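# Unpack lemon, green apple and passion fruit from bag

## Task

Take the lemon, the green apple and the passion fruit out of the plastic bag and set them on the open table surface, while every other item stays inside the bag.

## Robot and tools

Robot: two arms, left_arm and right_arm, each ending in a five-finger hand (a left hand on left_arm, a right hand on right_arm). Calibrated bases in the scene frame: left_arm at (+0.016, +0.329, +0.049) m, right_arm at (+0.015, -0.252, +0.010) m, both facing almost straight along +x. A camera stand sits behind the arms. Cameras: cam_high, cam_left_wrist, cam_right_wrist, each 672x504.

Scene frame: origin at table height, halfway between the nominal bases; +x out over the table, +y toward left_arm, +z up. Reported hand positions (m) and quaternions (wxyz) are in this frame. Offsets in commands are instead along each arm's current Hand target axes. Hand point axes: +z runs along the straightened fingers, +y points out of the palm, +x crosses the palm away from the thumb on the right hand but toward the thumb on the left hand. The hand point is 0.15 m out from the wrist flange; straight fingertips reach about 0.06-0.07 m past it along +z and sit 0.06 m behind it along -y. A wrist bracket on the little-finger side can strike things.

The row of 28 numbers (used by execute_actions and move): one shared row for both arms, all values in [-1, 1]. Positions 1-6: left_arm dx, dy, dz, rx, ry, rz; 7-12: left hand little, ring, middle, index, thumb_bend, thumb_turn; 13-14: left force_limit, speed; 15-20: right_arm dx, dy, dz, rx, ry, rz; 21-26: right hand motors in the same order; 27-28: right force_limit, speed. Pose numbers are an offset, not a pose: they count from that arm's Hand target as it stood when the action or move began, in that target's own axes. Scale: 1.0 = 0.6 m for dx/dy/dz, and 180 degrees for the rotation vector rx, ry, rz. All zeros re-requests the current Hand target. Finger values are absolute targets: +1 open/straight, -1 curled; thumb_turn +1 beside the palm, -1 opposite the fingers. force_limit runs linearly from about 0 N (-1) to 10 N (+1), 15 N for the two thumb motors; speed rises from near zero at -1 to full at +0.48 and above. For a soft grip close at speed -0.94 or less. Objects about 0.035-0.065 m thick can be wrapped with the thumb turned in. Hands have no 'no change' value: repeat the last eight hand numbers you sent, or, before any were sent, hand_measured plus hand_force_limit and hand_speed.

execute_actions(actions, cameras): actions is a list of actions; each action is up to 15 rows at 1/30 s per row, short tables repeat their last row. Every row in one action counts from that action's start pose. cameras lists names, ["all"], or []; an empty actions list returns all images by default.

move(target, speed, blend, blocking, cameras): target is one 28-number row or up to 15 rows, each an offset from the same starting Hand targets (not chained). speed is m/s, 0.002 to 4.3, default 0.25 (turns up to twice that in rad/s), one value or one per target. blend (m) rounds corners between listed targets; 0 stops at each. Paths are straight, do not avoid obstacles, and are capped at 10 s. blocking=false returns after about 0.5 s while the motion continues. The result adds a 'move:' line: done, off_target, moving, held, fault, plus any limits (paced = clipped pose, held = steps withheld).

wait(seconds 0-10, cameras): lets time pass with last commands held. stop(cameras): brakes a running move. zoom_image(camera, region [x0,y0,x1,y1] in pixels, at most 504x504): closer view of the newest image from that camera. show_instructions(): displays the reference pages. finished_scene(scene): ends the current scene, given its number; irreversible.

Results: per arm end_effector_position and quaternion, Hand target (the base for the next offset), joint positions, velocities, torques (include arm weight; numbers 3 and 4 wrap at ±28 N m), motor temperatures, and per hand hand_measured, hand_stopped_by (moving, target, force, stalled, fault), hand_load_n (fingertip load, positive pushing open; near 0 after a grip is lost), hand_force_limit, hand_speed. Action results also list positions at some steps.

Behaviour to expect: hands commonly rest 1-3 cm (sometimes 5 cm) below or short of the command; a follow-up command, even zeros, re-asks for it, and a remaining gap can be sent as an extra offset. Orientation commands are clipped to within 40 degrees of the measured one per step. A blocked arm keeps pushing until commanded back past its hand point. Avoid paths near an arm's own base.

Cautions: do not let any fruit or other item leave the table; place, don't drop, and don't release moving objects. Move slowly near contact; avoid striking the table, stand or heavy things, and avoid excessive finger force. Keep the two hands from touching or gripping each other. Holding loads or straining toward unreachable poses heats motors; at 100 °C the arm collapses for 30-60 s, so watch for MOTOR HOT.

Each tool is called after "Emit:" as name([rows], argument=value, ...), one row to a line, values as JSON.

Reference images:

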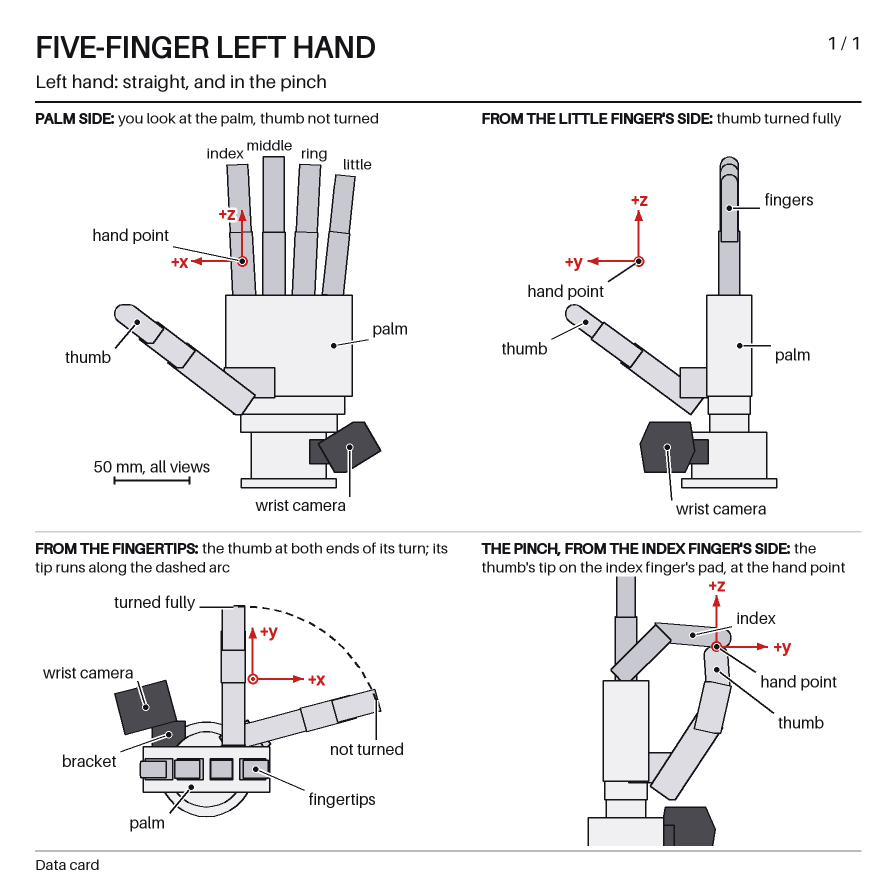

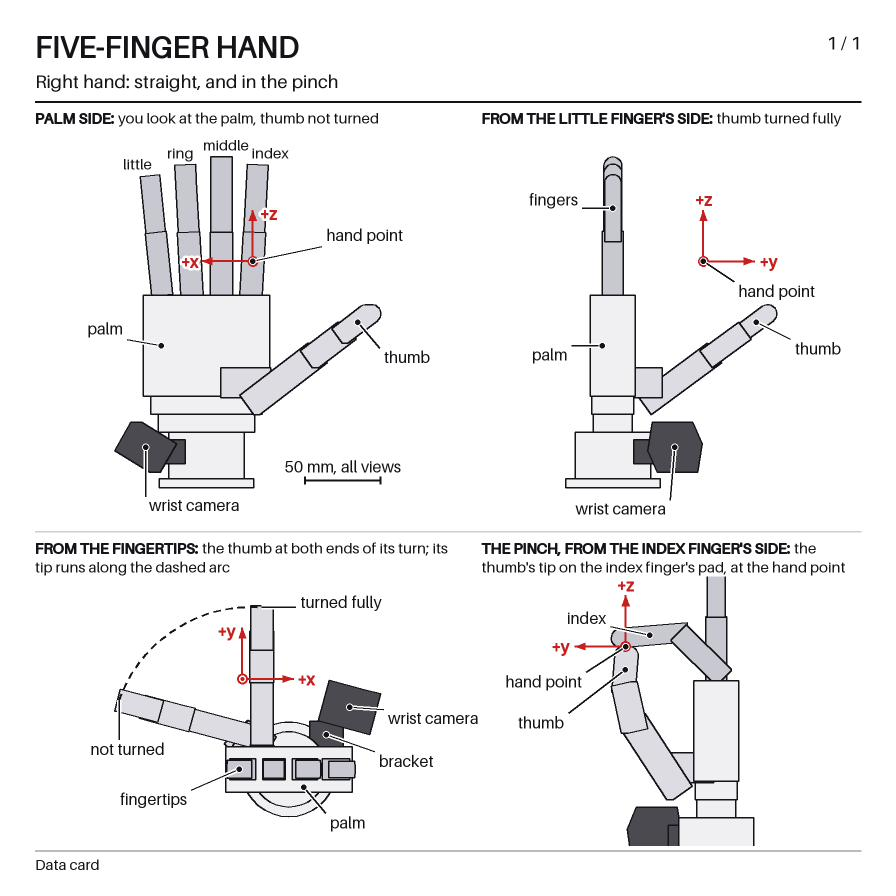

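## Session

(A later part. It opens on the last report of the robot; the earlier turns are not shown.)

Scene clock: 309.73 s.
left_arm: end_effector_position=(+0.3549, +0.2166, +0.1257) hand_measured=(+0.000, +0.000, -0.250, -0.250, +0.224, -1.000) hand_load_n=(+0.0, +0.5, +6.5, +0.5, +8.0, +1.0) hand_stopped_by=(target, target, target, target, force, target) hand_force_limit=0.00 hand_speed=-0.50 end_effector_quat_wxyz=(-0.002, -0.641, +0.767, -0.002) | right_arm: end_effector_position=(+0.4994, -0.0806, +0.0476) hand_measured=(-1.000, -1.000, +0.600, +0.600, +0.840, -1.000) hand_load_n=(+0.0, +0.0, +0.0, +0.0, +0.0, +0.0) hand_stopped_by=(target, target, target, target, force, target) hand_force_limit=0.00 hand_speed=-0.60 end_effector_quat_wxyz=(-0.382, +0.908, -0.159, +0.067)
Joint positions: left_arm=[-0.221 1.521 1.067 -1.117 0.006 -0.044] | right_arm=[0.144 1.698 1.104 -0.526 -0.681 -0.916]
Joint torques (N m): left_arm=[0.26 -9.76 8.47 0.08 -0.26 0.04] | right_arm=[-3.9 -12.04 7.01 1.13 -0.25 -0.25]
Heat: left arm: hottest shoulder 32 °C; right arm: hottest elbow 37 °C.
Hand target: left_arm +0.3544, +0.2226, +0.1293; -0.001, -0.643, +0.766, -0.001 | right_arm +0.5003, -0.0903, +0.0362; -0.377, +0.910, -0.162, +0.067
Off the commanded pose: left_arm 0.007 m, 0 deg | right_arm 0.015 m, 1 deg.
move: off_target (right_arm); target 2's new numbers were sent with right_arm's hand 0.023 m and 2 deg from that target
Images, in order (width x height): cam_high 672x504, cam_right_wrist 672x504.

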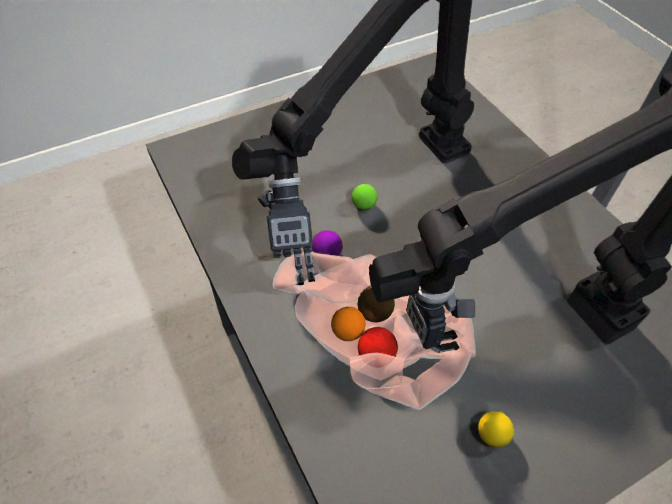

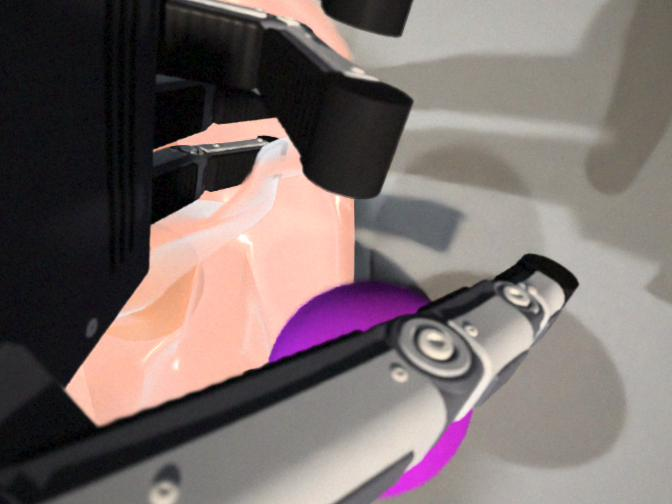

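Emit:
move([
  [0,0,0,0,0,0,0,0,-0.25,-0.25,-0.4,-1,0,-0.5,0.035,-0.02,-0.004,0,0,0,-1,-1,0.6,0.6,-0.3,-1,0.0,-0.6],
  [0,0,0,0,0,0,0,0,-0.25,-0.25,-0.4,-1,0,-0.5,0.035,-0.155,-0.139,0,0,0,-1,-1,0.6,0.6,1,-1,0.0,-0.6],
], speed=0.08, cameras=["cam_high","cam_right_wrist"])

Emit:
zoom_image(camera="cam_high", region=[240, 180, 460, 360])

Scene clock: 314.30 s.
left_arm: end_effector_position=(+0.3549, +0.2166, +0.1257) hand_measured=(+0.000, +0.000, -0.250, -0.250, +0.224, -1.000) hand_load_n=(+0.0, +0.0, +6.5, +0.5, +8.0, +1.0) hand_stopped_by=(target, target, target, target, force, target) hand_force_limit=0.00 hand_speed=-0.50 end_effector_quat_wxyz=(-0.002, -0.641, +0.767, -0.002) | right_arm: end_effector_position=(+0.4983, -0.0845, +0.1328) hand_measured=(-1.000, -1.000, +0.600, +0.600, +1.000, -1.000) hand_load_n=(+0.0, +0.0, +0.0, +0.0, +0.0, +0.0) hand_stopped_by=(target, target, target, target, target, target) hand_force_limit=0.00 hand_speed=-0.60 end_effector_quat_wxyz=(-0.370, +0.912, -0.173, +0.034)
Joint positions: left_arm=[-0.221 1.521 1.067 -1.117 0.006 -0.044] | right_arm=[0.137 1.633 1.28 -0.849 -0.683 -0.925]
Joint torques (N m): left_arm=[0.21 -9.82 8.47 0.1 -0.26 0.03] | right_arm=[-3.66 -14.21 12.67 0.34 -0.26 -0.25]
Heat: left arm: hottest shoulder 32 °C; right arm: hottest elbow 37 °C.
Hand target: left_arm +0.3544, +0.2226, +0.1293; -0.001, -0.643, +0.766, -0.001 | right_arm +0.5223, -0.0911, +0.1609; -0.377, +0.910, -0.162, +0.067
Off the commanded pose: left_arm 0.007 m, 0 deg | right_arm 0.038 m, 4 deg.
move: off_target (right_arm); target 2's new numbers were sent with right_arm's hand 0.038 m and 4 deg from that target
Images, in order (width x height): cam_high 672x504, cam_right_wrist 672x504.

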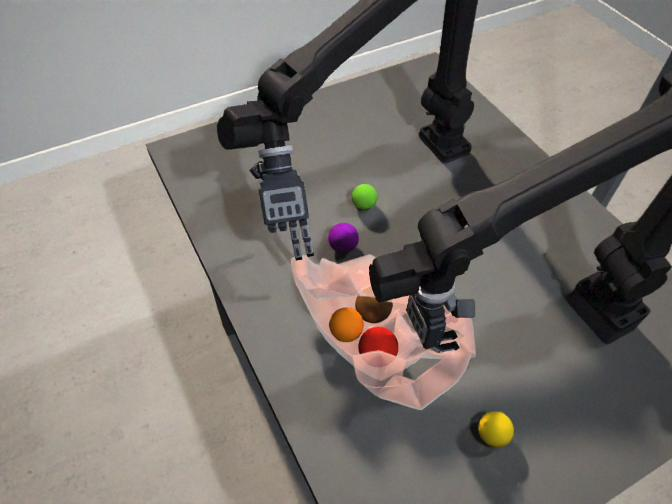

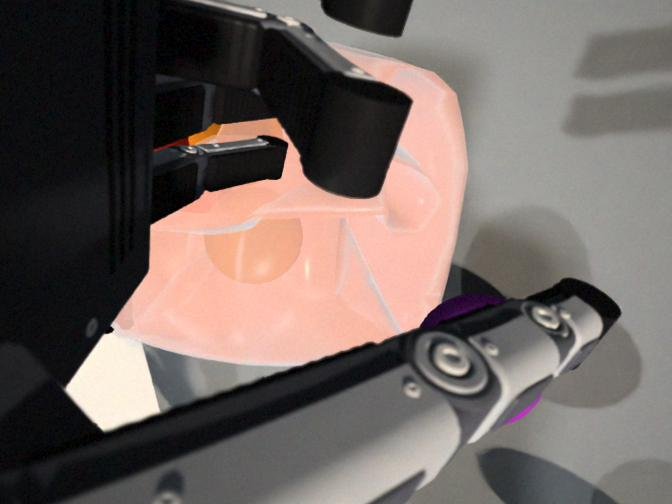

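Scaled by 2.291 from the camera's 672x504 image, which has a finer 960x720 frame.

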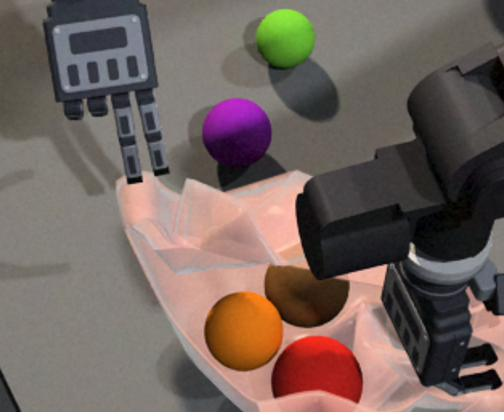

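Emit:
move([
  [0,0,0,0,0,0,0,0,-0.25,-0.25,-0.4,-1,0,-0.5,0,-0.118,-0.118,0,0,0,-1,-1,0.6,0.6,1,-1,0.0,-0.6],
], speed=0.15, cameras=["cam_high","cam_right_wrist"])

Scene clock: 316.23 s.
left_arm: end_effector_position=(+0.3549, +0.2166, +0.1257) hand_measured=(+0.000, +0.000, -0.250, -0.250, +0.224, -1.000) hand_load_n=(+0.0, +0.0, +6.5, +0.5, +7.5, +1.0) hand_stopped_by=(target, target, target, target, force, target) hand_force_limit=0.00 hand_speed=-0.50 end_effector_quat_wxyz=(-0.002, -0.641, +0.767, -0.002) | right_arm: end_effector_position=(+0.5027, -0.0841, +0.2346) hand_measured=(-1.000, -1.000, +0.600, +0.600, +1.000, -1.000) hand_load_n=(+0.0, +0.0, +0.0, +0.0, +0.0, +0.0) hand_stopped_by=(target, target, target, target, target, target) hand_force_limit=0.00 hand_speed=-0.60 end_effector_quat_wxyz=(-0.371, +0.912, -0.172, +0.037)
Joint positions: left_arm=[-0.221 1.521 1.067 -1.117 0.006 -0.044] | right_arm=[0.137 1.582 1.492 -1.106 -0.682 -0.925]
Joint torques (N m): left_arm=[0.21 -9.82 8.42 0.09 -0.26 0.02] | right_arm=[-3.6 -13.39 13.67 0.59 -0.33 -0.26]
Heat: left arm: hottest shoulder 32 °C; right arm: hottest elbow 37 °C.
Hand target: left_arm +0.3544, +0.2226, +0.1293; -0.001, -0.643, +0.766, -0.001 | right_arm +0.5224, -0.0911, +0.2610; -0.377, +0.910, -0.162, +0.066
Off the commanded pose: left_arm 0.007 m, 0 deg | right_arm 0.034 m, 4 deg.
move: off_target (right_arm)
Images, in order (width x height): cam_high 672x504, cam_right_wrist 672x504.

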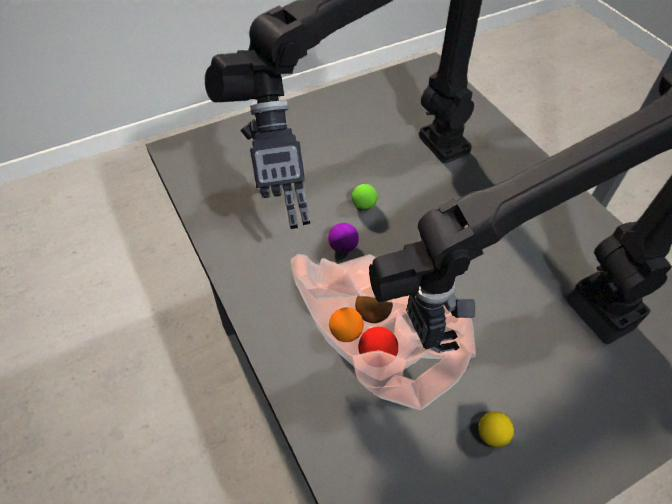

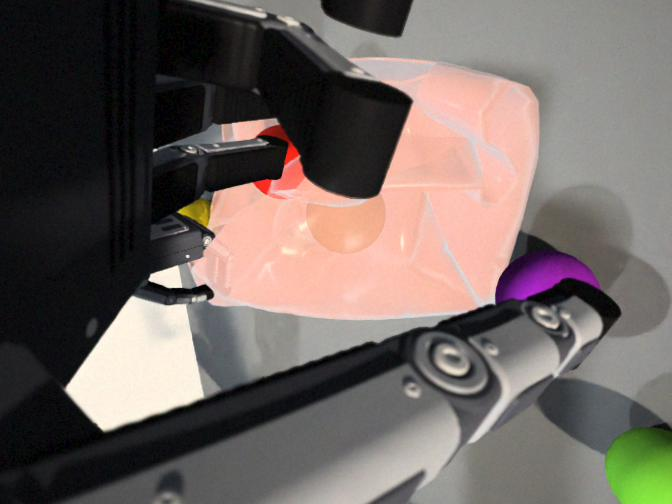

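Emit:
move([
  [0,0,0,0,0,0,0,0,-0.25,-0.25,-0.4,-1,0,-0.5,-0.159,0.139,0.1226,0,0.275,0.275,-1,-1,0.5,0.5,1,-1,0.0,-0.6],
], speed=0.3, cameras=["cam_high","cam_right_wrist"])

Scene clock: 321.57 s.
left_arm: end_effector_position=(+0.3549, +0.2166, +0.1257) hand_measured=(+0.000, +0.000, -0.250, -0.250, +0.224, -1.000) hand_load_n=(+0.0, +0.0, +6.5, +0.5, +7.5, +1.5) hand_stopped_by=(target, target, target, target, force, target) hand_force_limit=0.00 hand_speed=-0.50 end_effector_quat_wxyz=(-0.002, -0.641, +0.767, -0.002) | right_arm: end_effector_position=(+0.4342, -0.0717, +0.1472) hand_measured=(-1.000, -1.000, +0.500, +0.500, +1.000, -1.000) hand_load_n=(+0.0, +0.0, -0.5, +0.0, +0.0, +0.0) hand_stopped_by=(target, target, target, target, target, target) hand_force_limit=0.00 hand_speed=-0.60 end_effector_quat_wxyz=(-0.261, +0.655, -0.655, +0.271)
Joint positions: left_arm=[-0.221 1.521 1.067 -1.117 0.006 -0.044] | right_arm=[0.436 1.219 0.86 -0.495 0.313 0.319]
Joint torques (N m): left_arm=[0.32 -9.82 8.44 0.1 -0.26 0.02] | right_arm=[-1.32 -8.88 8.06 1.55 0.45 0.12]
Heat: left arm: hottest shoulder 32 °C; right arm: hottest elbow 37 °C.
Hand target: left_arm +0.3544, +0.2226, +0.1293; -0.001, -0.643, +0.766, -0.001 | right_arm +0.4303, -0.0648, +0.1501; -0.270, +0.652, -0.654, +0.270
Off the commanded pose: left_arm 0.007 m, 0 deg | right_arm 0.009 m, 1 deg.
move: done
Images, in order (width x height): cam_high 672x504, cam_right_wrist 672x504.

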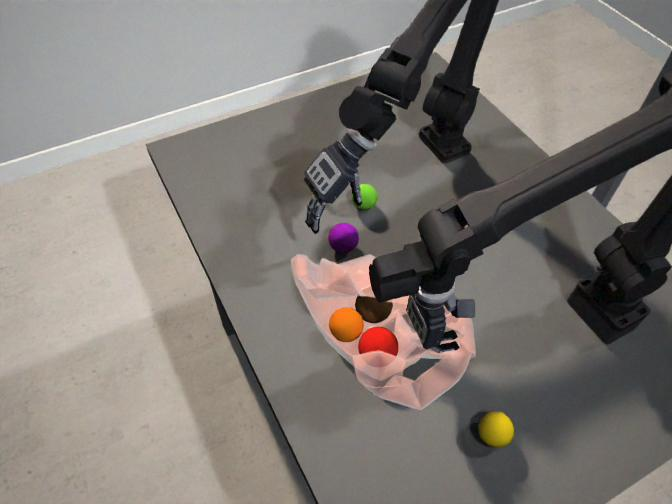

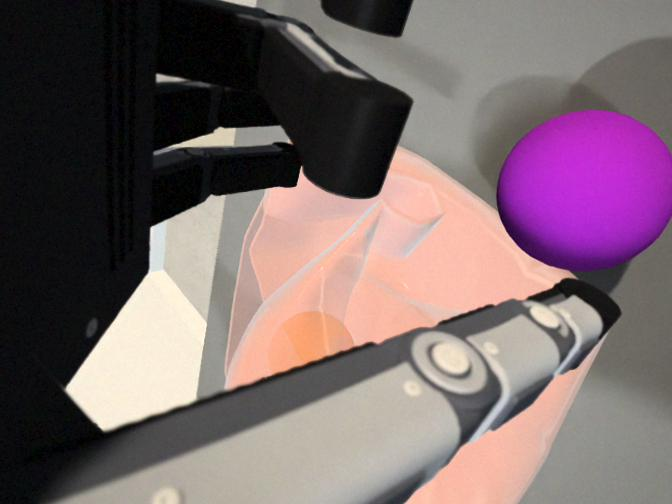

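Emit:
move([
  [0,0,0,0,0,0,0,0,-0.25,-0.25,-0.4,-1,0,-0.5,0.02,0.092,0.054,0,0,0,-1,-1,0.5,0.5,1,-1,0.0,-0.6],
], speed=0.12, cameras=["cam_right_wrist"])

Scene clock: 323.80 s.
left_arm: end_effector_position=(+0.3549, +0.2166, +0.1257) hand_measured=(+0.000, +0.000, -0.250, -0.250, +0.224, -1.000) hand_load_n=(+0.0, +0.0, +7.0, +0.5, +7.5, +1.0) hand_stopped_by=(target, target, target, target, force, target) hand_force_limit=0.00 hand_speed=-0.50 end_effector_quat_wxyz=(-0.002, -0.641, +0.767, -0.002) | right_arm: end_effector_position=(+0.4158, -0.0804, +0.0959) hand_measured=(-1.000, -1.000, +0.500, +0.500, +1.000, -1.000) hand_load_n=(+0.0, +0.0, +0.0, +0.0, +0.0, +0.0) hand_stopped_by=(target, target, target, target, target, target) hand_force_limit=0.00 hand_speed=-0.60 end_effector_quat_wxyz=(-0.270, +0.651, -0.654, +0.274)
Joint positions: left_arm=[-0.221 1.521 1.067 -1.117 0.006 -0.044] | right_arm=[0.436 1.219 0.703 -0.317 0.313 0.32]
Joint torques (N m): left_arm=[0.32 -9.76 8.47 0.1 -0.26 0.03] | right_arm=[-1.96 -5.77 7.42 1.88 0.22 0]
Heat: left arm: hottest shoulder 32 °C; right arm: hottest elbow 37 °C.
Hand target: left_arm +0.3544, +0.2226, +0.1293; -0.001, -0.643, +0.766, -0.001 | right_arm +0.4142, -0.0767, +0.0882; -0.270, +0.652, -0.655, +0.270
Off the commanded pose: left_arm 0.007 m, 0 deg | right_arm 0.009 m, 0 deg.
move: done
Images, in order (width x height): cam_right_wrist 672x504.

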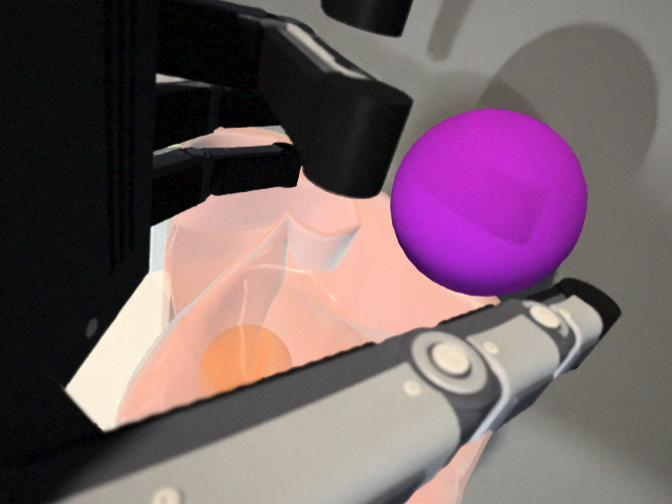

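Emit:
move([
  [0,0,0,0,0,0,0,0,-0.25,-0.25,-0.4,-1,0,-0.5,0.0183,-0.0083,0.0083,0,0.0982,0.0982,-1,-1,0.5,0.5,1,-1,0.0,-0.6],
  [0,0,0,0,0,0,0,0,-0.25,-0.25,-0.4,-1,0,-0.5,0.0183,0.0436,0.06,0,0.0982,0.0982,-1,-1,0.5,0.5,1,-1,0.0,-0.6],
], speed=0.1, cameras=["cam_right_wrist","cam_high"])

Scene clock: 328.57 s.
left_arm: end_effector_position=(+0.3549, +0.2166, +0.1257) hand_measured=(+0.000, +0.000, -0.250, -0.250, +0.224, -1.000) hand_load_n=(+0.0, +0.0, +6.5, +0.5, +7.5, +1.0) hand_stopped_by=(target, target, target, target, force, target) hand_force_limit=0.00 hand_speed=-0.50 end_effector_quat_wxyz=(-0.002, -0.641, +0.767, -0.002) | right_arm: end_effector_position=(+0.4219, -0.0950, +0.0491) hand_measured=(-1.000, -1.000, +0.500, +0.500, +1.000, -1.000) hand_load_n=(+0.0, +0.5, +0.0, +0.0, +0.0, +0.0) hand_stopped_by=(target, target, target, target, target, target) hand_force_limit=0.00 hand_speed=-0.60 end_effector_quat_wxyz=(+0.201, -0.495, +0.781, -0.324)
Joint positions: left_arm=[-0.221 1.521 1.067 -1.117 0.006 -0.044] | right_arm=[0.504 1.37 0.721 -0.403 0.614 0.778]
Joint torques (N m): left_arm=[0.21 -9.7 8.43 0.08 -0.25 0.03] | right_arm=[-1.03 -7 7.05 1.63 0.7 0.07]
Heat: left arm: hottest elbow 32 °C; right arm: hottest elbow 37 °C.
Hand target: left_arm +0.3544, +0.2226, +0.1293; -0.001, -0.643, +0.766, -0.001 | right_arm +0.4210, -0.0877, +0.0443; +0.205, -0.495, +0.780, -0.323
Off the commanded pose: left_arm 0.007 m, 0 deg | right_arm 0.009 m, 1 deg.
move: done
Images, in order (width x height): cam_high 672x504, cam_right_wrist 672x504.

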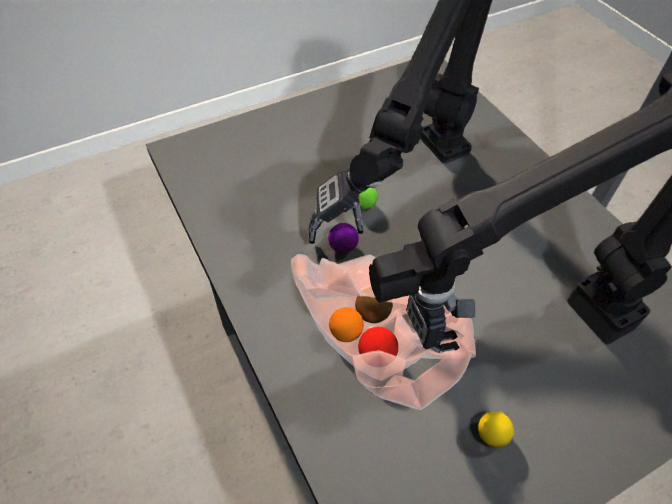

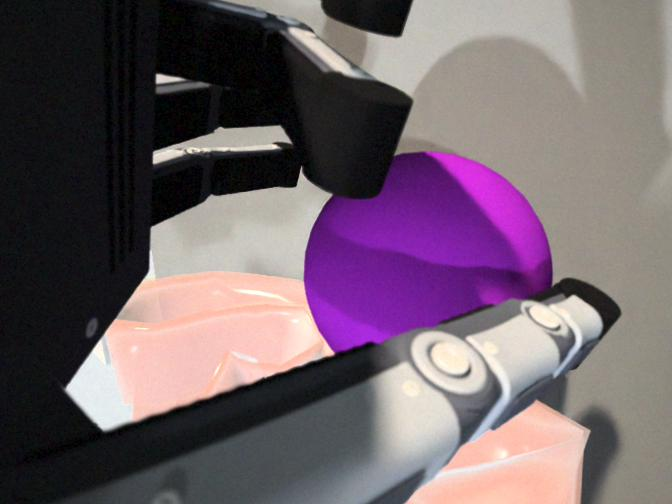

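Emit:
move([
  [0,0,0,0,0,0,0,0,-0.25,-0.25,-0.4,-1,0,-0.5,0,0,0,0,0,0,-1,-1,-0.3,-0.3,-0.25,-1,-0.3,-0.75],
], speed=0.06, cameras=["cam_right_wrist"])

Scene clock: 330.07 s.
left_arm: end_effector_position=(+0.3549, +0.2166, +0.1257) hand_measured=(+0.000, +0.000, -0.250, -0.250, +0.224, -1.000) hand_load_n=(+0.0, +0.0, +7.0, +0.5, +7.5, +1.5) hand_stopped_by=(target, target, target, target, force, target) hand_force_limit=0.00 hand_speed=-0.50 end_effector_quat_wxyz=(-0.002, -0.641, +0.767, -0.002) | right_arm: end_effector_position=(+0.4215, -0.0934, +0.0492) hand_measured=(-1.000, -1.000, +0.066, +0.134, +0.816, -1.000) hand_load_n=(+0.0, +0.0, +4.0, +3.5, +7.5, -0.5) hand_stopped_by=(target, target, force, force, force, target) hand_force_limit=-0.30 hand_speed=-0.75 end_effector_quat_wxyz=(+0.201, -0.497, +0.780, -0.324)
Joint positions: left_arm=[-0.221 1.521 1.067 -1.117 0.006 -0.044] | right_arm=[0.508 1.37 0.721 -0.402 0.615 0.779]
Joint torques (N m): left_arm=[0.32 -9.82 8.47 0.13 -0.26 0.02] | right_arm=[-1.14 -6.95 7.06 1.58 0.73 0.08]
Heat: left arm: hottest elbow 32 °C; right arm: hottest elbow 36 °C.
Hand target: left_arm +0.3544, +0.2226, +0.1293; -0.001, -0.643, +0.766, -0.001 | right_arm +0.4210, -0.0877, +0.0442; +0.205, -0.495, +0.780, -0.323
Off the commanded pose: left_arm 0.007 m, 0 deg | right_arm 0.008 m, 0 deg.
move: done
Images, in order (width x height): cam_right_wrist 672x504.

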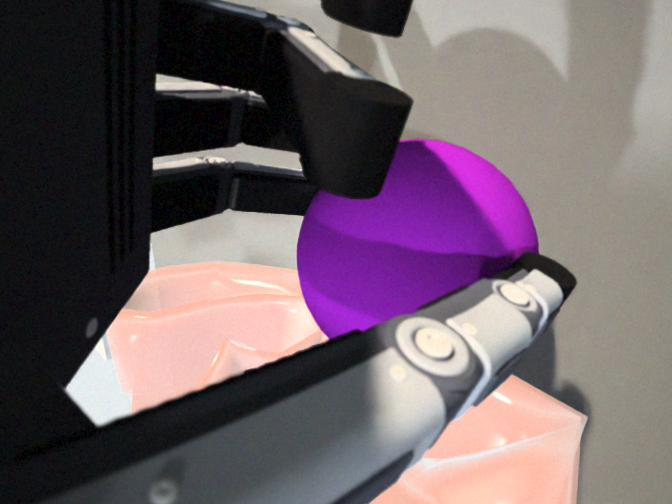

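Emit:
move([
  [0,0,0,0,0,0,0,0,-0.25,-0.25,-0.4,-1,0,-0.5,0,-0.0707,-0.0707,0,0,0,-1,-1,-0.3,-0.3,-0.25,-1,-0.3,-0.75],
  [0,0,0,0,0,0,0,0,-0.25,-0.25,-0.4,-1,0,-0.5,0.131,-0.179,0.0375,0,0,0,-1,-1,-0.3,-0.3,-0.25,-1,-0.3,-0.75],
  [0,0,0,0,0,0,0,0,-0.25,-0.25,-0.4,-1,0,-0.5,0.131,-0.118,0.098,0,0,0,-1,-1,-0.3,-0.3,-0.25,-1,-0.3,-0.75],
], speed=[0.1,0.2,0.08], blend=[0.02,0.02,0], cameras=["cam_right_wrist","cam_high"])

Scene clock: 334.00 s.
left_arm: end_effector_position=(+0.3549, +0.2166, +0.1257) hand_measured=(+0.000, +0.000, -0.250, -0.250, +0.224, -1.000) hand_load_n=(+0.0, +0.0, +6.5, +0.5, +8.0, +1.0) hand_stopped_by=(target, target, target, target, force, target) hand_force_limit=0.00 hand_speed=-0.50 end_effector_quat_wxyz=(-0.002, -0.641, +0.767, -0.002) | right_arm: end_effector_position=(+0.4708, -0.1904, +0.0601) hand_measured=(-1.000, -1.000, +0.066, +0.134, +0.816, -1.000) hand_load_n=(+0.0, +0.0, +4.0, +4.0, +7.0, +0.0) hand_stopped_by=(target, target, force, force, force, target) hand_force_limit=-0.30 hand_speed=-0.75 end_effector_quat_wxyz=(+0.210, -0.494, +0.780, -0.321)
Joint positions: left_arm=[-0.221 1.521 1.067 -1.117 0.006 -0.044] | right_arm=[0.201 1.363 0.724 -0.249 0.431 0.49]
Joint torques (N m): left_arm=[0.15 -9.64 8.42 0.05 -0.26 0.02] | right_arm=[-3.31 -7.36 7.02 1.83 0.26 -0.26]
Heat: left arm: hottest elbow 32 °C; right arm: hottest elbow 36 °C.
Hand target: left_arm +0.3544, +0.2226, +0.1293; -0.001, -0.643, +0.766, -0.001 | right_arm +0.4706, -0.1977, +0.0528; +0.205, -0.495, +0.780, -0.323
Off the commanded pose: left_arm 0.007 m, 0 deg | right_arm 0.011 m, 1 deg.
move: off_target (right_arm)
Images, in order (width x height): cam_high 672x504, cam_right_wrist 672x504.

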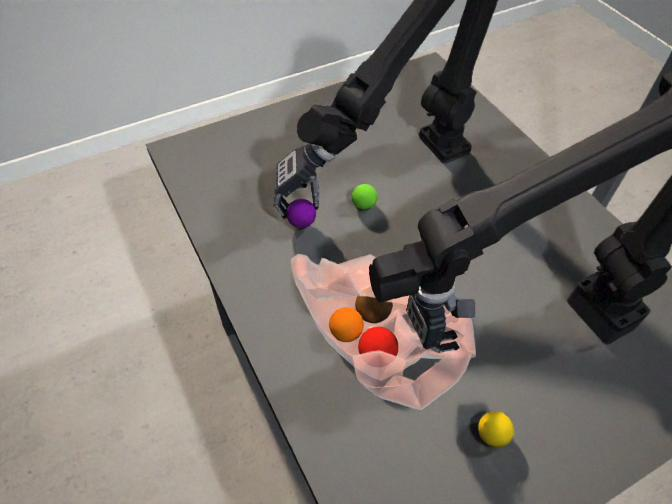

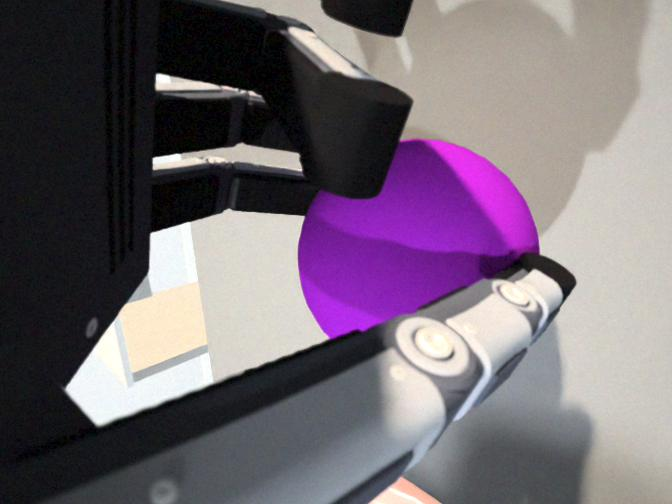

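Emit:
move([
  [0,0,0,0,0,0,0,0,-0.25,-0.25,-0.4,-1,0,-0.5,0,0.014,0.014,0,0,0,-1,-1,-0.3,-0.3,-0.25,-1,-0.3,-0.75],
], speed=0.05)

Scene clock: 335.27 s.
left_arm: end_effector_position=(+0.3549, +0.2166, +0.1257) hand_measured=(+0.000, +0.000, -0.250, -0.250, +0.224, -1.000) hand_load_n=(+0.0, +0.0, +6.5, +0.5, +8.0, +1.5) hand_stopped_by=(target, target, target, target, force, target) hand_force_limit=0.00 hand_speed=-0.50 end_effector_quat_wxyz=(-0.002, -0.641, +0.767, -0.002) | right_arm: end_effector_position=(+0.4715, -0.1903, +0.0501) hand_measured=(-1.000, -1.000, +0.066, +0.134, +0.816, -1.000) hand_load_n=(+0.0, +0.0, +4.0, +3.5, +7.0, -1.0) hand_stopped_by=(target, target, force, force, force, target) hand_force_limit=-0.30 hand_speed=-0.75 end_effector_quat_wxyz=(+0.211, -0.495, +0.779, -0.322)
Joint positions: left_arm=[-0.221 1.521 1.067 -1.117 0.006 -0.044] | right_arm=[0.201 1.384 0.711 -0.212 0.431 0.487]
Joint torques (N m): left_arm=[0.38 -9.82 8.49 0.09 -0.26 0.03] | right_arm=[-3.37 -7.18 6.74 1.81 0.27 -0.25]
Heat: left arm: hottest elbow 32 °C; right arm: hottest elbow 36 °C.
Hand target: left_arm +0.3544, +0.2226, +0.1293; -0.001, -0.643, +0.766, -0.001 | right_arm +0.4705, -0.1977, +0.0408; +0.205, -0.495, +0.780, -0.323
Off the commanded pose: left_arm 0.007 m, 0 deg | right_arm 0.012 m, 1 deg.
move: off_target (right_arm)

Emit:
move([
  [0,0,0,0,0,0,0,0,-0.25,-0.25,0.3,-1,0,-0.7,0,0.003,0.003,0,0,0,-1,-1,0.6,0.6,1,-1,-0.4,-0.7],
], speed=0.05, cameras=["all"])

Scene clock: 337.30 s.
left_arm: end_effector_position=(+0.3549, +0.2166, +0.1257) hand_measured=(+0.000, +0.000, -0.250, -0.250, +0.300, -1.000) hand_load_n=(+0.0, +0.0, +0.5, +0.0, +0.0, +0.0) hand_stopped_by=(target, target, target, target, target, target) hand_force_limit=0.00 hand_speed=-0.70 end_effector_quat_wxyz=(-0.002, -0.641, +0.768, -0.002) | right_arm: end_effector_position=(+0.4734, -0.1898, +0.0487) hand_measured=(-1.000, -1.000, +0.600, +0.600, +1.000, -1.000) hand_load_n=(+0.0, +0.5, +0.0, +0.0, +0.0, +0.0) hand_stopped_by=(target, target, target, target, target, target) hand_force_limit=-0.40 hand_speed=-0.70 end_effector_quat_wxyz=(+0.213, -0.494, +0.779, -0.323)
Joint positions: left_arm=[-0.221 1.521 1.067 -1.117 0.006 -0.044] | right_arm=[0.201 1.391 0.711 -0.201 0.43 0.486]
Joint torques (N m): left_arm=[0.21 -9.7 8.44 0.13 -0.26 0.03] | right_arm=[-3.78 -7.06 6.46 1.81 0.3 -0.23]
Heat: left arm: hottest elbow 32 °C; right arm: hottest elbow 36 °C.
Hand target: left_arm +0.3544, +0.2226, +0.1293; -0.001, -0.643, +0.766, -0.001 | right_arm +0.4705, -0.1977, +0.0382; +0.205, -0.495, +0.780, -0.323
Off the commanded pose: left_arm 0.007 m, 0 deg | right_arm 0.013 m, 1 deg.
move: off_target (right_arm)

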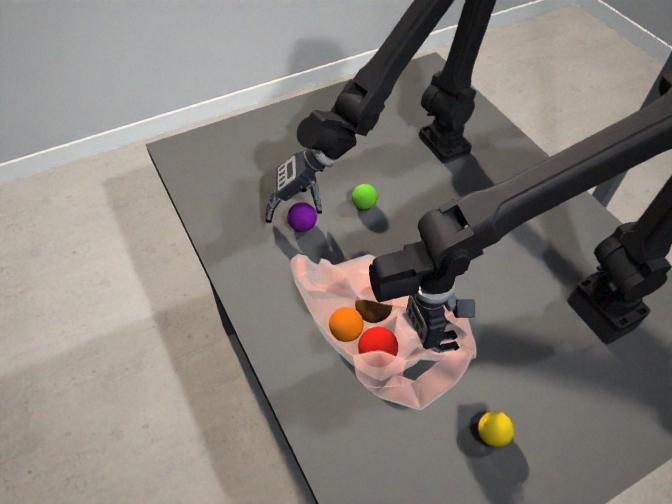

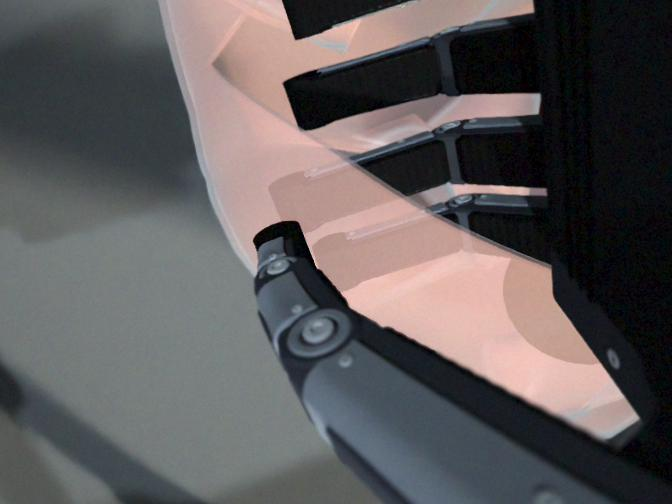

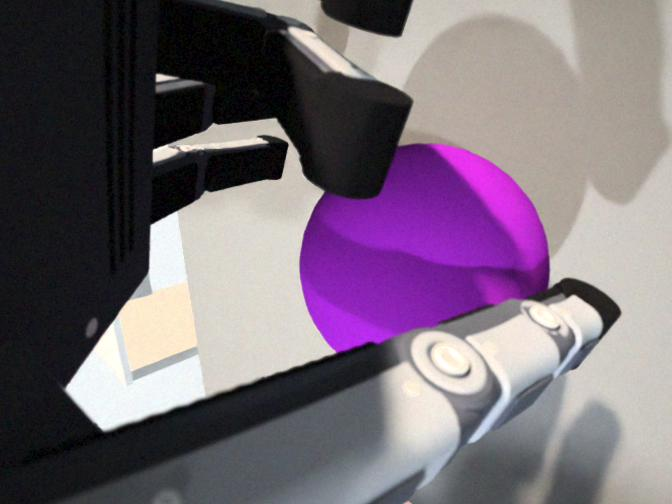

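Emit:
move([
  [0,0,-0.075,0,0,0,0,0,-0.25,-0.25,1,-1,0,-0.7,0,-0.15,-0.15,0,0,0,-1,-1,0.6,0.6,1,-1,-0.4,-0.7],
  [0,0,-0.076,0,0,0,1,1,1,1,1,-1,0,-0.7,0,-0.28,-0.28,0,0,0,-1,-1,0.6,0.6,1,-1,-0.4,-0.7],
], speed=[0.08,0.2], cameras=["all"])

Scene clock: 343.37 s.
left_arm: end_effector_position=(+0.3364, +0.2211, +0.1569) hand_measured=(+1.000, +1.000, +1.000, +1.000, +1.000, -1.000) hand_load_n=(+0.0, +0.0, +0.0, +0.0, +0.0, +0.0) hand_stopped_by=(target, target, target, target, target, target) hand_force_limit=0.00 hand_speed=-0.70 end_effector_quat_wxyz=(-0.017, -0.641, +0.767, +0.018) | right_arm: end_effector_position=(+0.4551, -0.1935, +0.2468) hand_measured=(-1.000, -1.000, +0.600, +0.600, +1.000, -1.000) hand_load_n=(+0.0, +0.0, +0.0, +0.0, +0.0, +0.0) hand_stopped_by=(target, target, target, target, target, target) hand_force_limit=-0.40 hand_speed=-0.70 end_effector_quat_wxyz=(+0.189, -0.504, +0.782, -0.313)
Joint positions: left_arm=[-0.221 1.476 1.096 -1.241 0.004 -0.043] | right_arm=[0.201 1.156 1.094 -0.875 0.43 0.486]
Joint torques (N m): left_arm=[0.26 -9.58 12.82 0.03 -0.24 0.02] | right_arm=[-3.84 -6.77 13.94 0.62 0.32 -0.24]
Heat: left arm: hottest elbow 32 °C; right arm: hottest elbow 36 °C.
Hand target: left_arm +0.3543, +0.2227, +0.1749; +0.000, -0.643, +0.766, -0.001 | right_arm +0.4708, -0.1978, +0.2759; +0.205, -0.495, +0.780, -0.323
Off the commanded pose: left_arm 0.025 m, 3 deg | right_arm 0.033 m, 2 deg.
move: off_target (left_arm, right_arm); target 2's new numbers were sent with left_arm's hand 0.025 m and 3 deg from that target

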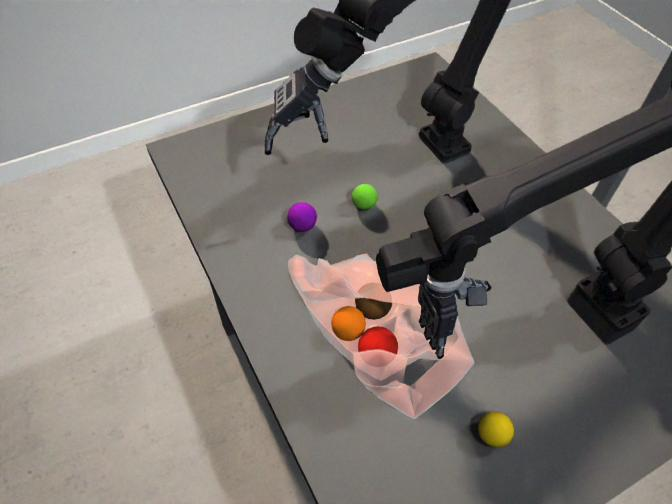

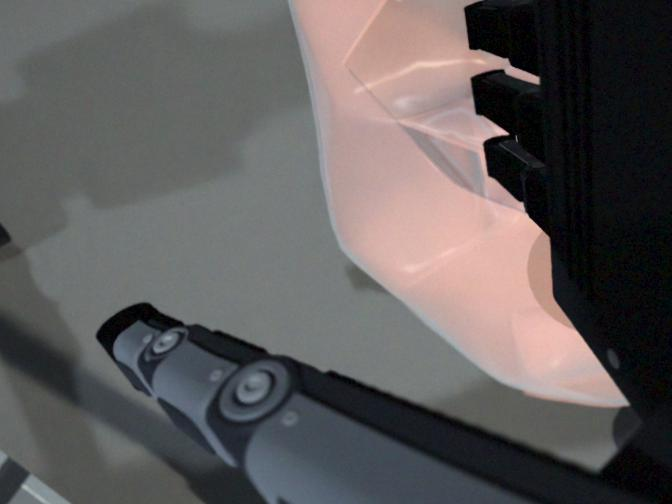

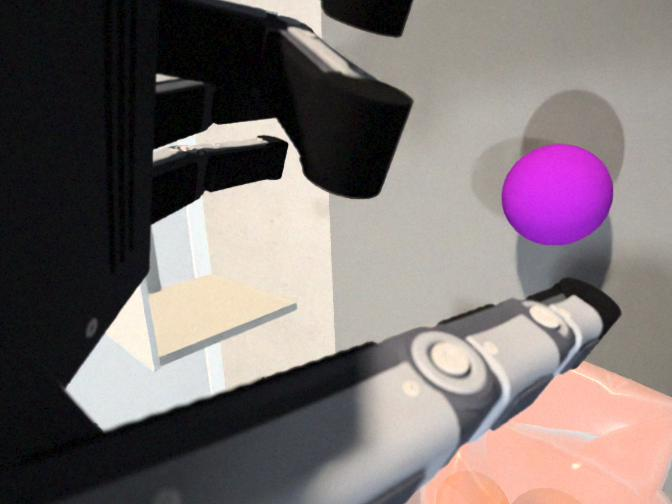

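Emit:
move([
  [0,0,-0.25,0,0,0,1,1,1,1,1,-1,0,-0.7,0,0,0,0,0,0,-1,-1,0.6,0.6,1,-1,-0.4,-0.7],
], speed=[0.12], cameras=["cam_high","cam_left_wrist"])

Emit:
zoom_image(camera="cam_high", region=[240, 180, 540, 450])

Scene clock: 345.63 s.
left_arm: end_effector_position=(+0.3430, +0.2197, +0.3076) hand_measured=(+1.000, +1.000, +1.000, +1.000, +1.000, -1.000) hand_load_n=(+0.0, +0.0, +0.0, +0.0, +0.0, +0.0) hand_stopped_by=(target, target, target, target, target, target) hand_force_limit=0.00 hand_speed=-0.70 end_effector_quat_wxyz=(-0.015, -0.641, +0.768, +0.016) | right_arm: end_effector_position=(+0.4551, -0.1935, +0.2468) hand_measured=(-1.000, -1.000, +0.600, +0.600, +1.000, -1.000) hand_load_n=(+0.0, +0.0, +0.0, +0.0, +0.0, +0.0) hand_stopped_by=(target, target, target, target, target, target) hand_force_limit=-0.40 hand_speed=-0.70 end_effector_quat_wxyz=(+0.189, -0.504, +0.782, -0.313)
Joint positions: left_arm=[-0.221 1.418 1.44 -1.636 0.004 -0.043] | right_arm=[0.201 1.156 1.094 -0.875 0.43 0.486]
Joint torques (N m): left_arm=[0.38 -8.76 13.82 0.09 -0.24 0.02] | right_arm=[-3.25 -6.24 13.97 0.69 0.32 -0.22]
Heat: left arm: hottest elbow 33 °C; right arm: hottest elbow 37 °C.
Hand target: left_arm +0.3542, +0.2232, +0.3249; +0.000, -0.643, +0.766, -0.001 | right_arm +0.4708, -0.1978, +0.2759; +0.205, -0.495, +0.780, -0.323
Off the commanded pose: left_arm 0.021 m, 3 deg | right_arm 0.033 m, 2 deg.
move: off_target (left_arm, right_arm)
Images, in order (width x height): cam_high 672x504, cam_left_wrist 672x504.

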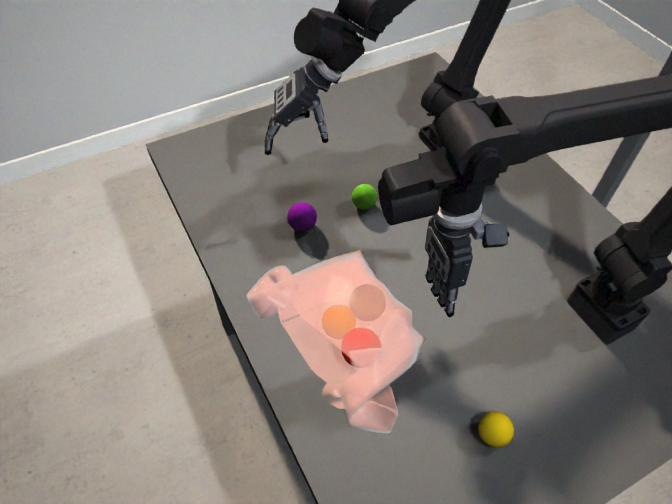

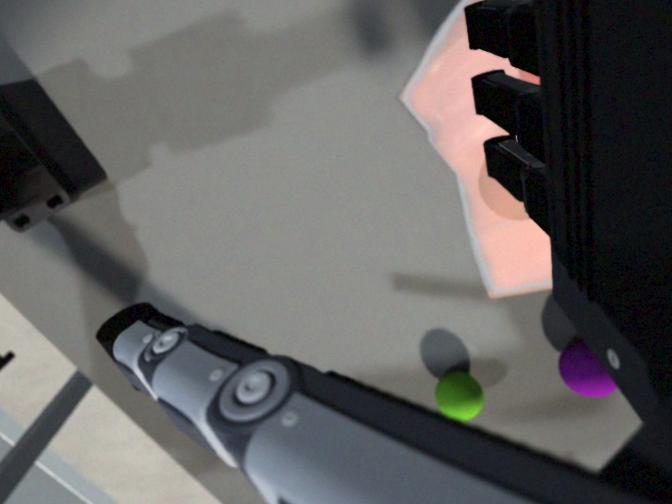

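Scaled by 1.680 from the camera's 672x504 image, which has a finer 960x720 frame.

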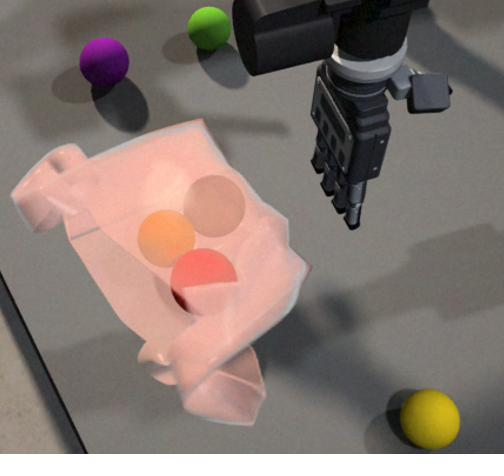

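Emit:
wait(seconds=1, cameras=["cam_high"])

Scene clock: 346.90 s.
left_arm: end_effector_position=(+0.3430, +0.2197, +0.3076) hand_measured=(+1.000, +1.000, +1.000, +1.000, +1.000, -1.000) hand_load_n=(+0.0, +0.0, +0.0, +0.0, +0.0, +0.0) hand_stopped_by=(target, target, target, target, target, target) hand_force_limit=0.00 hand_speed=-0.70 end_effector_quat_wxyz=(-0.015, -0.641, +0.768, +0.016) | right_arm: end_effector_position=(+0.4551, -0.1935, +0.2468) hand_measured=(-1.000, -1.000, +0.600, +0.600, +1.000, -1.000) hand_load_n=(+0.0, +0.0, +0.0, +0.0, -0.5, +0.0) hand_stopped_by=(target, target, target, target, target, target) hand_force_limit=-0.40 hand_speed=-0.70 end_effector_quat_wxyz=(+0.189, -0.504, +0.782, -0.313)
Joint positions: left_arm=[-0.221 1.418 1.44 -1.636 0.004 -0.043] | right_arm=[0.201 1.156 1.094 -0.875 0.43 0.486]
Joint torques (N m): left_arm=[0.44 -8.88 13.86 0.09 -0.24 0.02] | right_arm=[-3.37 -6.59 14.15 0.73 0.31 -0.21]
Heat: left arm: hottest elbow 33 °C; right arm: hottest elbow 37 °C.
Hand target: left_arm +0.3543, +0.2232, +0.3249; +0.000, -0.643, +0.766, -0.001 | right_arm +0.4708, -0.1978, +0.2759; +0.205, -0.495, +0.780, -0.323
Off the commanded pose: left_arm 0.021 m, 3 deg | right_arm 0.033 m, 2 deg.
wait: 1.00 s; at rest from the start
Images, in order (width x height): cam_high 672x504.

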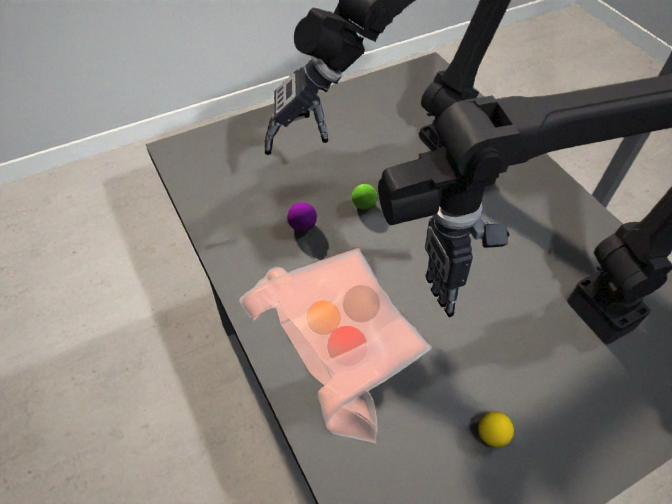

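Emit:
wait(seconds=1, cameras=["cam_high"])

Scene clock: 348.20 s.
left_arm: end_effector_position=(+0.3430, +0.2197, +0.3076) hand_measured=(+1.000, +1.000, +1.000, +1.000, +1.000, -1.000) hand_load_n=(+0.0, +0.0, +0.0, +0.0, +0.0, +0.0) hand_stopped_by=(target, target, target, target, target, target) hand_force_limit=0.00 hand_speed=-0.70 end_effector_quat_wxyz=(-0.015, -0.641, +0.768, +0.016) | right_arm: end_effector_position=(+0.4551, -0.1935, +0.2468) hand_measured=(-1.000, -1.000, +0.600, +0.600, +1.000, -1.000) hand_load_n=(+0.0, +0.0, +0.0, +0.0, +0.0, +0.0) hand_stopped_by=(target, target, target, target, target, target) hand_force_limit=-0.40 hand_speed=-0.70 end_effector_quat_wxyz=(+0.189, -0.504, +0.782, -0.313)
Joint positions: left_arm=[-0.221 1.418 1.44 -1.636 0.004 -0.043] | right_arm=[0.201 1.156 1.094 -0.875 0.43 0.486]
Joint torques (N m): left_arm=[0.26 -8.7 13.86 0.06 -0.24 0.02] | right_arm=[-3.49 -6.42 14.05 0.68 0.35 -0.24]
Heat: left arm: hottest elbow 33 °C; right arm: hottest elbow 37 °C.
Hand target: left_arm +0.3543, +0.2232, +0.3249; +0.000, -0.643, +0.766, -0.001 | right_arm +0.4708, -0.1978, +0.2759; +0.205, -0.495, +0.780, -0.323
Off the commanded pose: left_arm 0.021 m, 3 deg | right_arm 0.033 m, 2 deg.
wait: 1.00 s; at rest from the start
Images, in order (width x height): cam_high 672x504.

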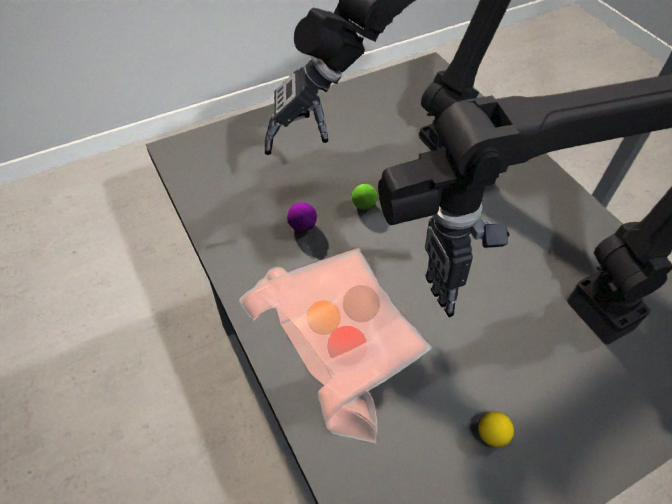

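Settled. Finish.

Emit:
finished_scene(scene=1)

The scene is finished: the task was done.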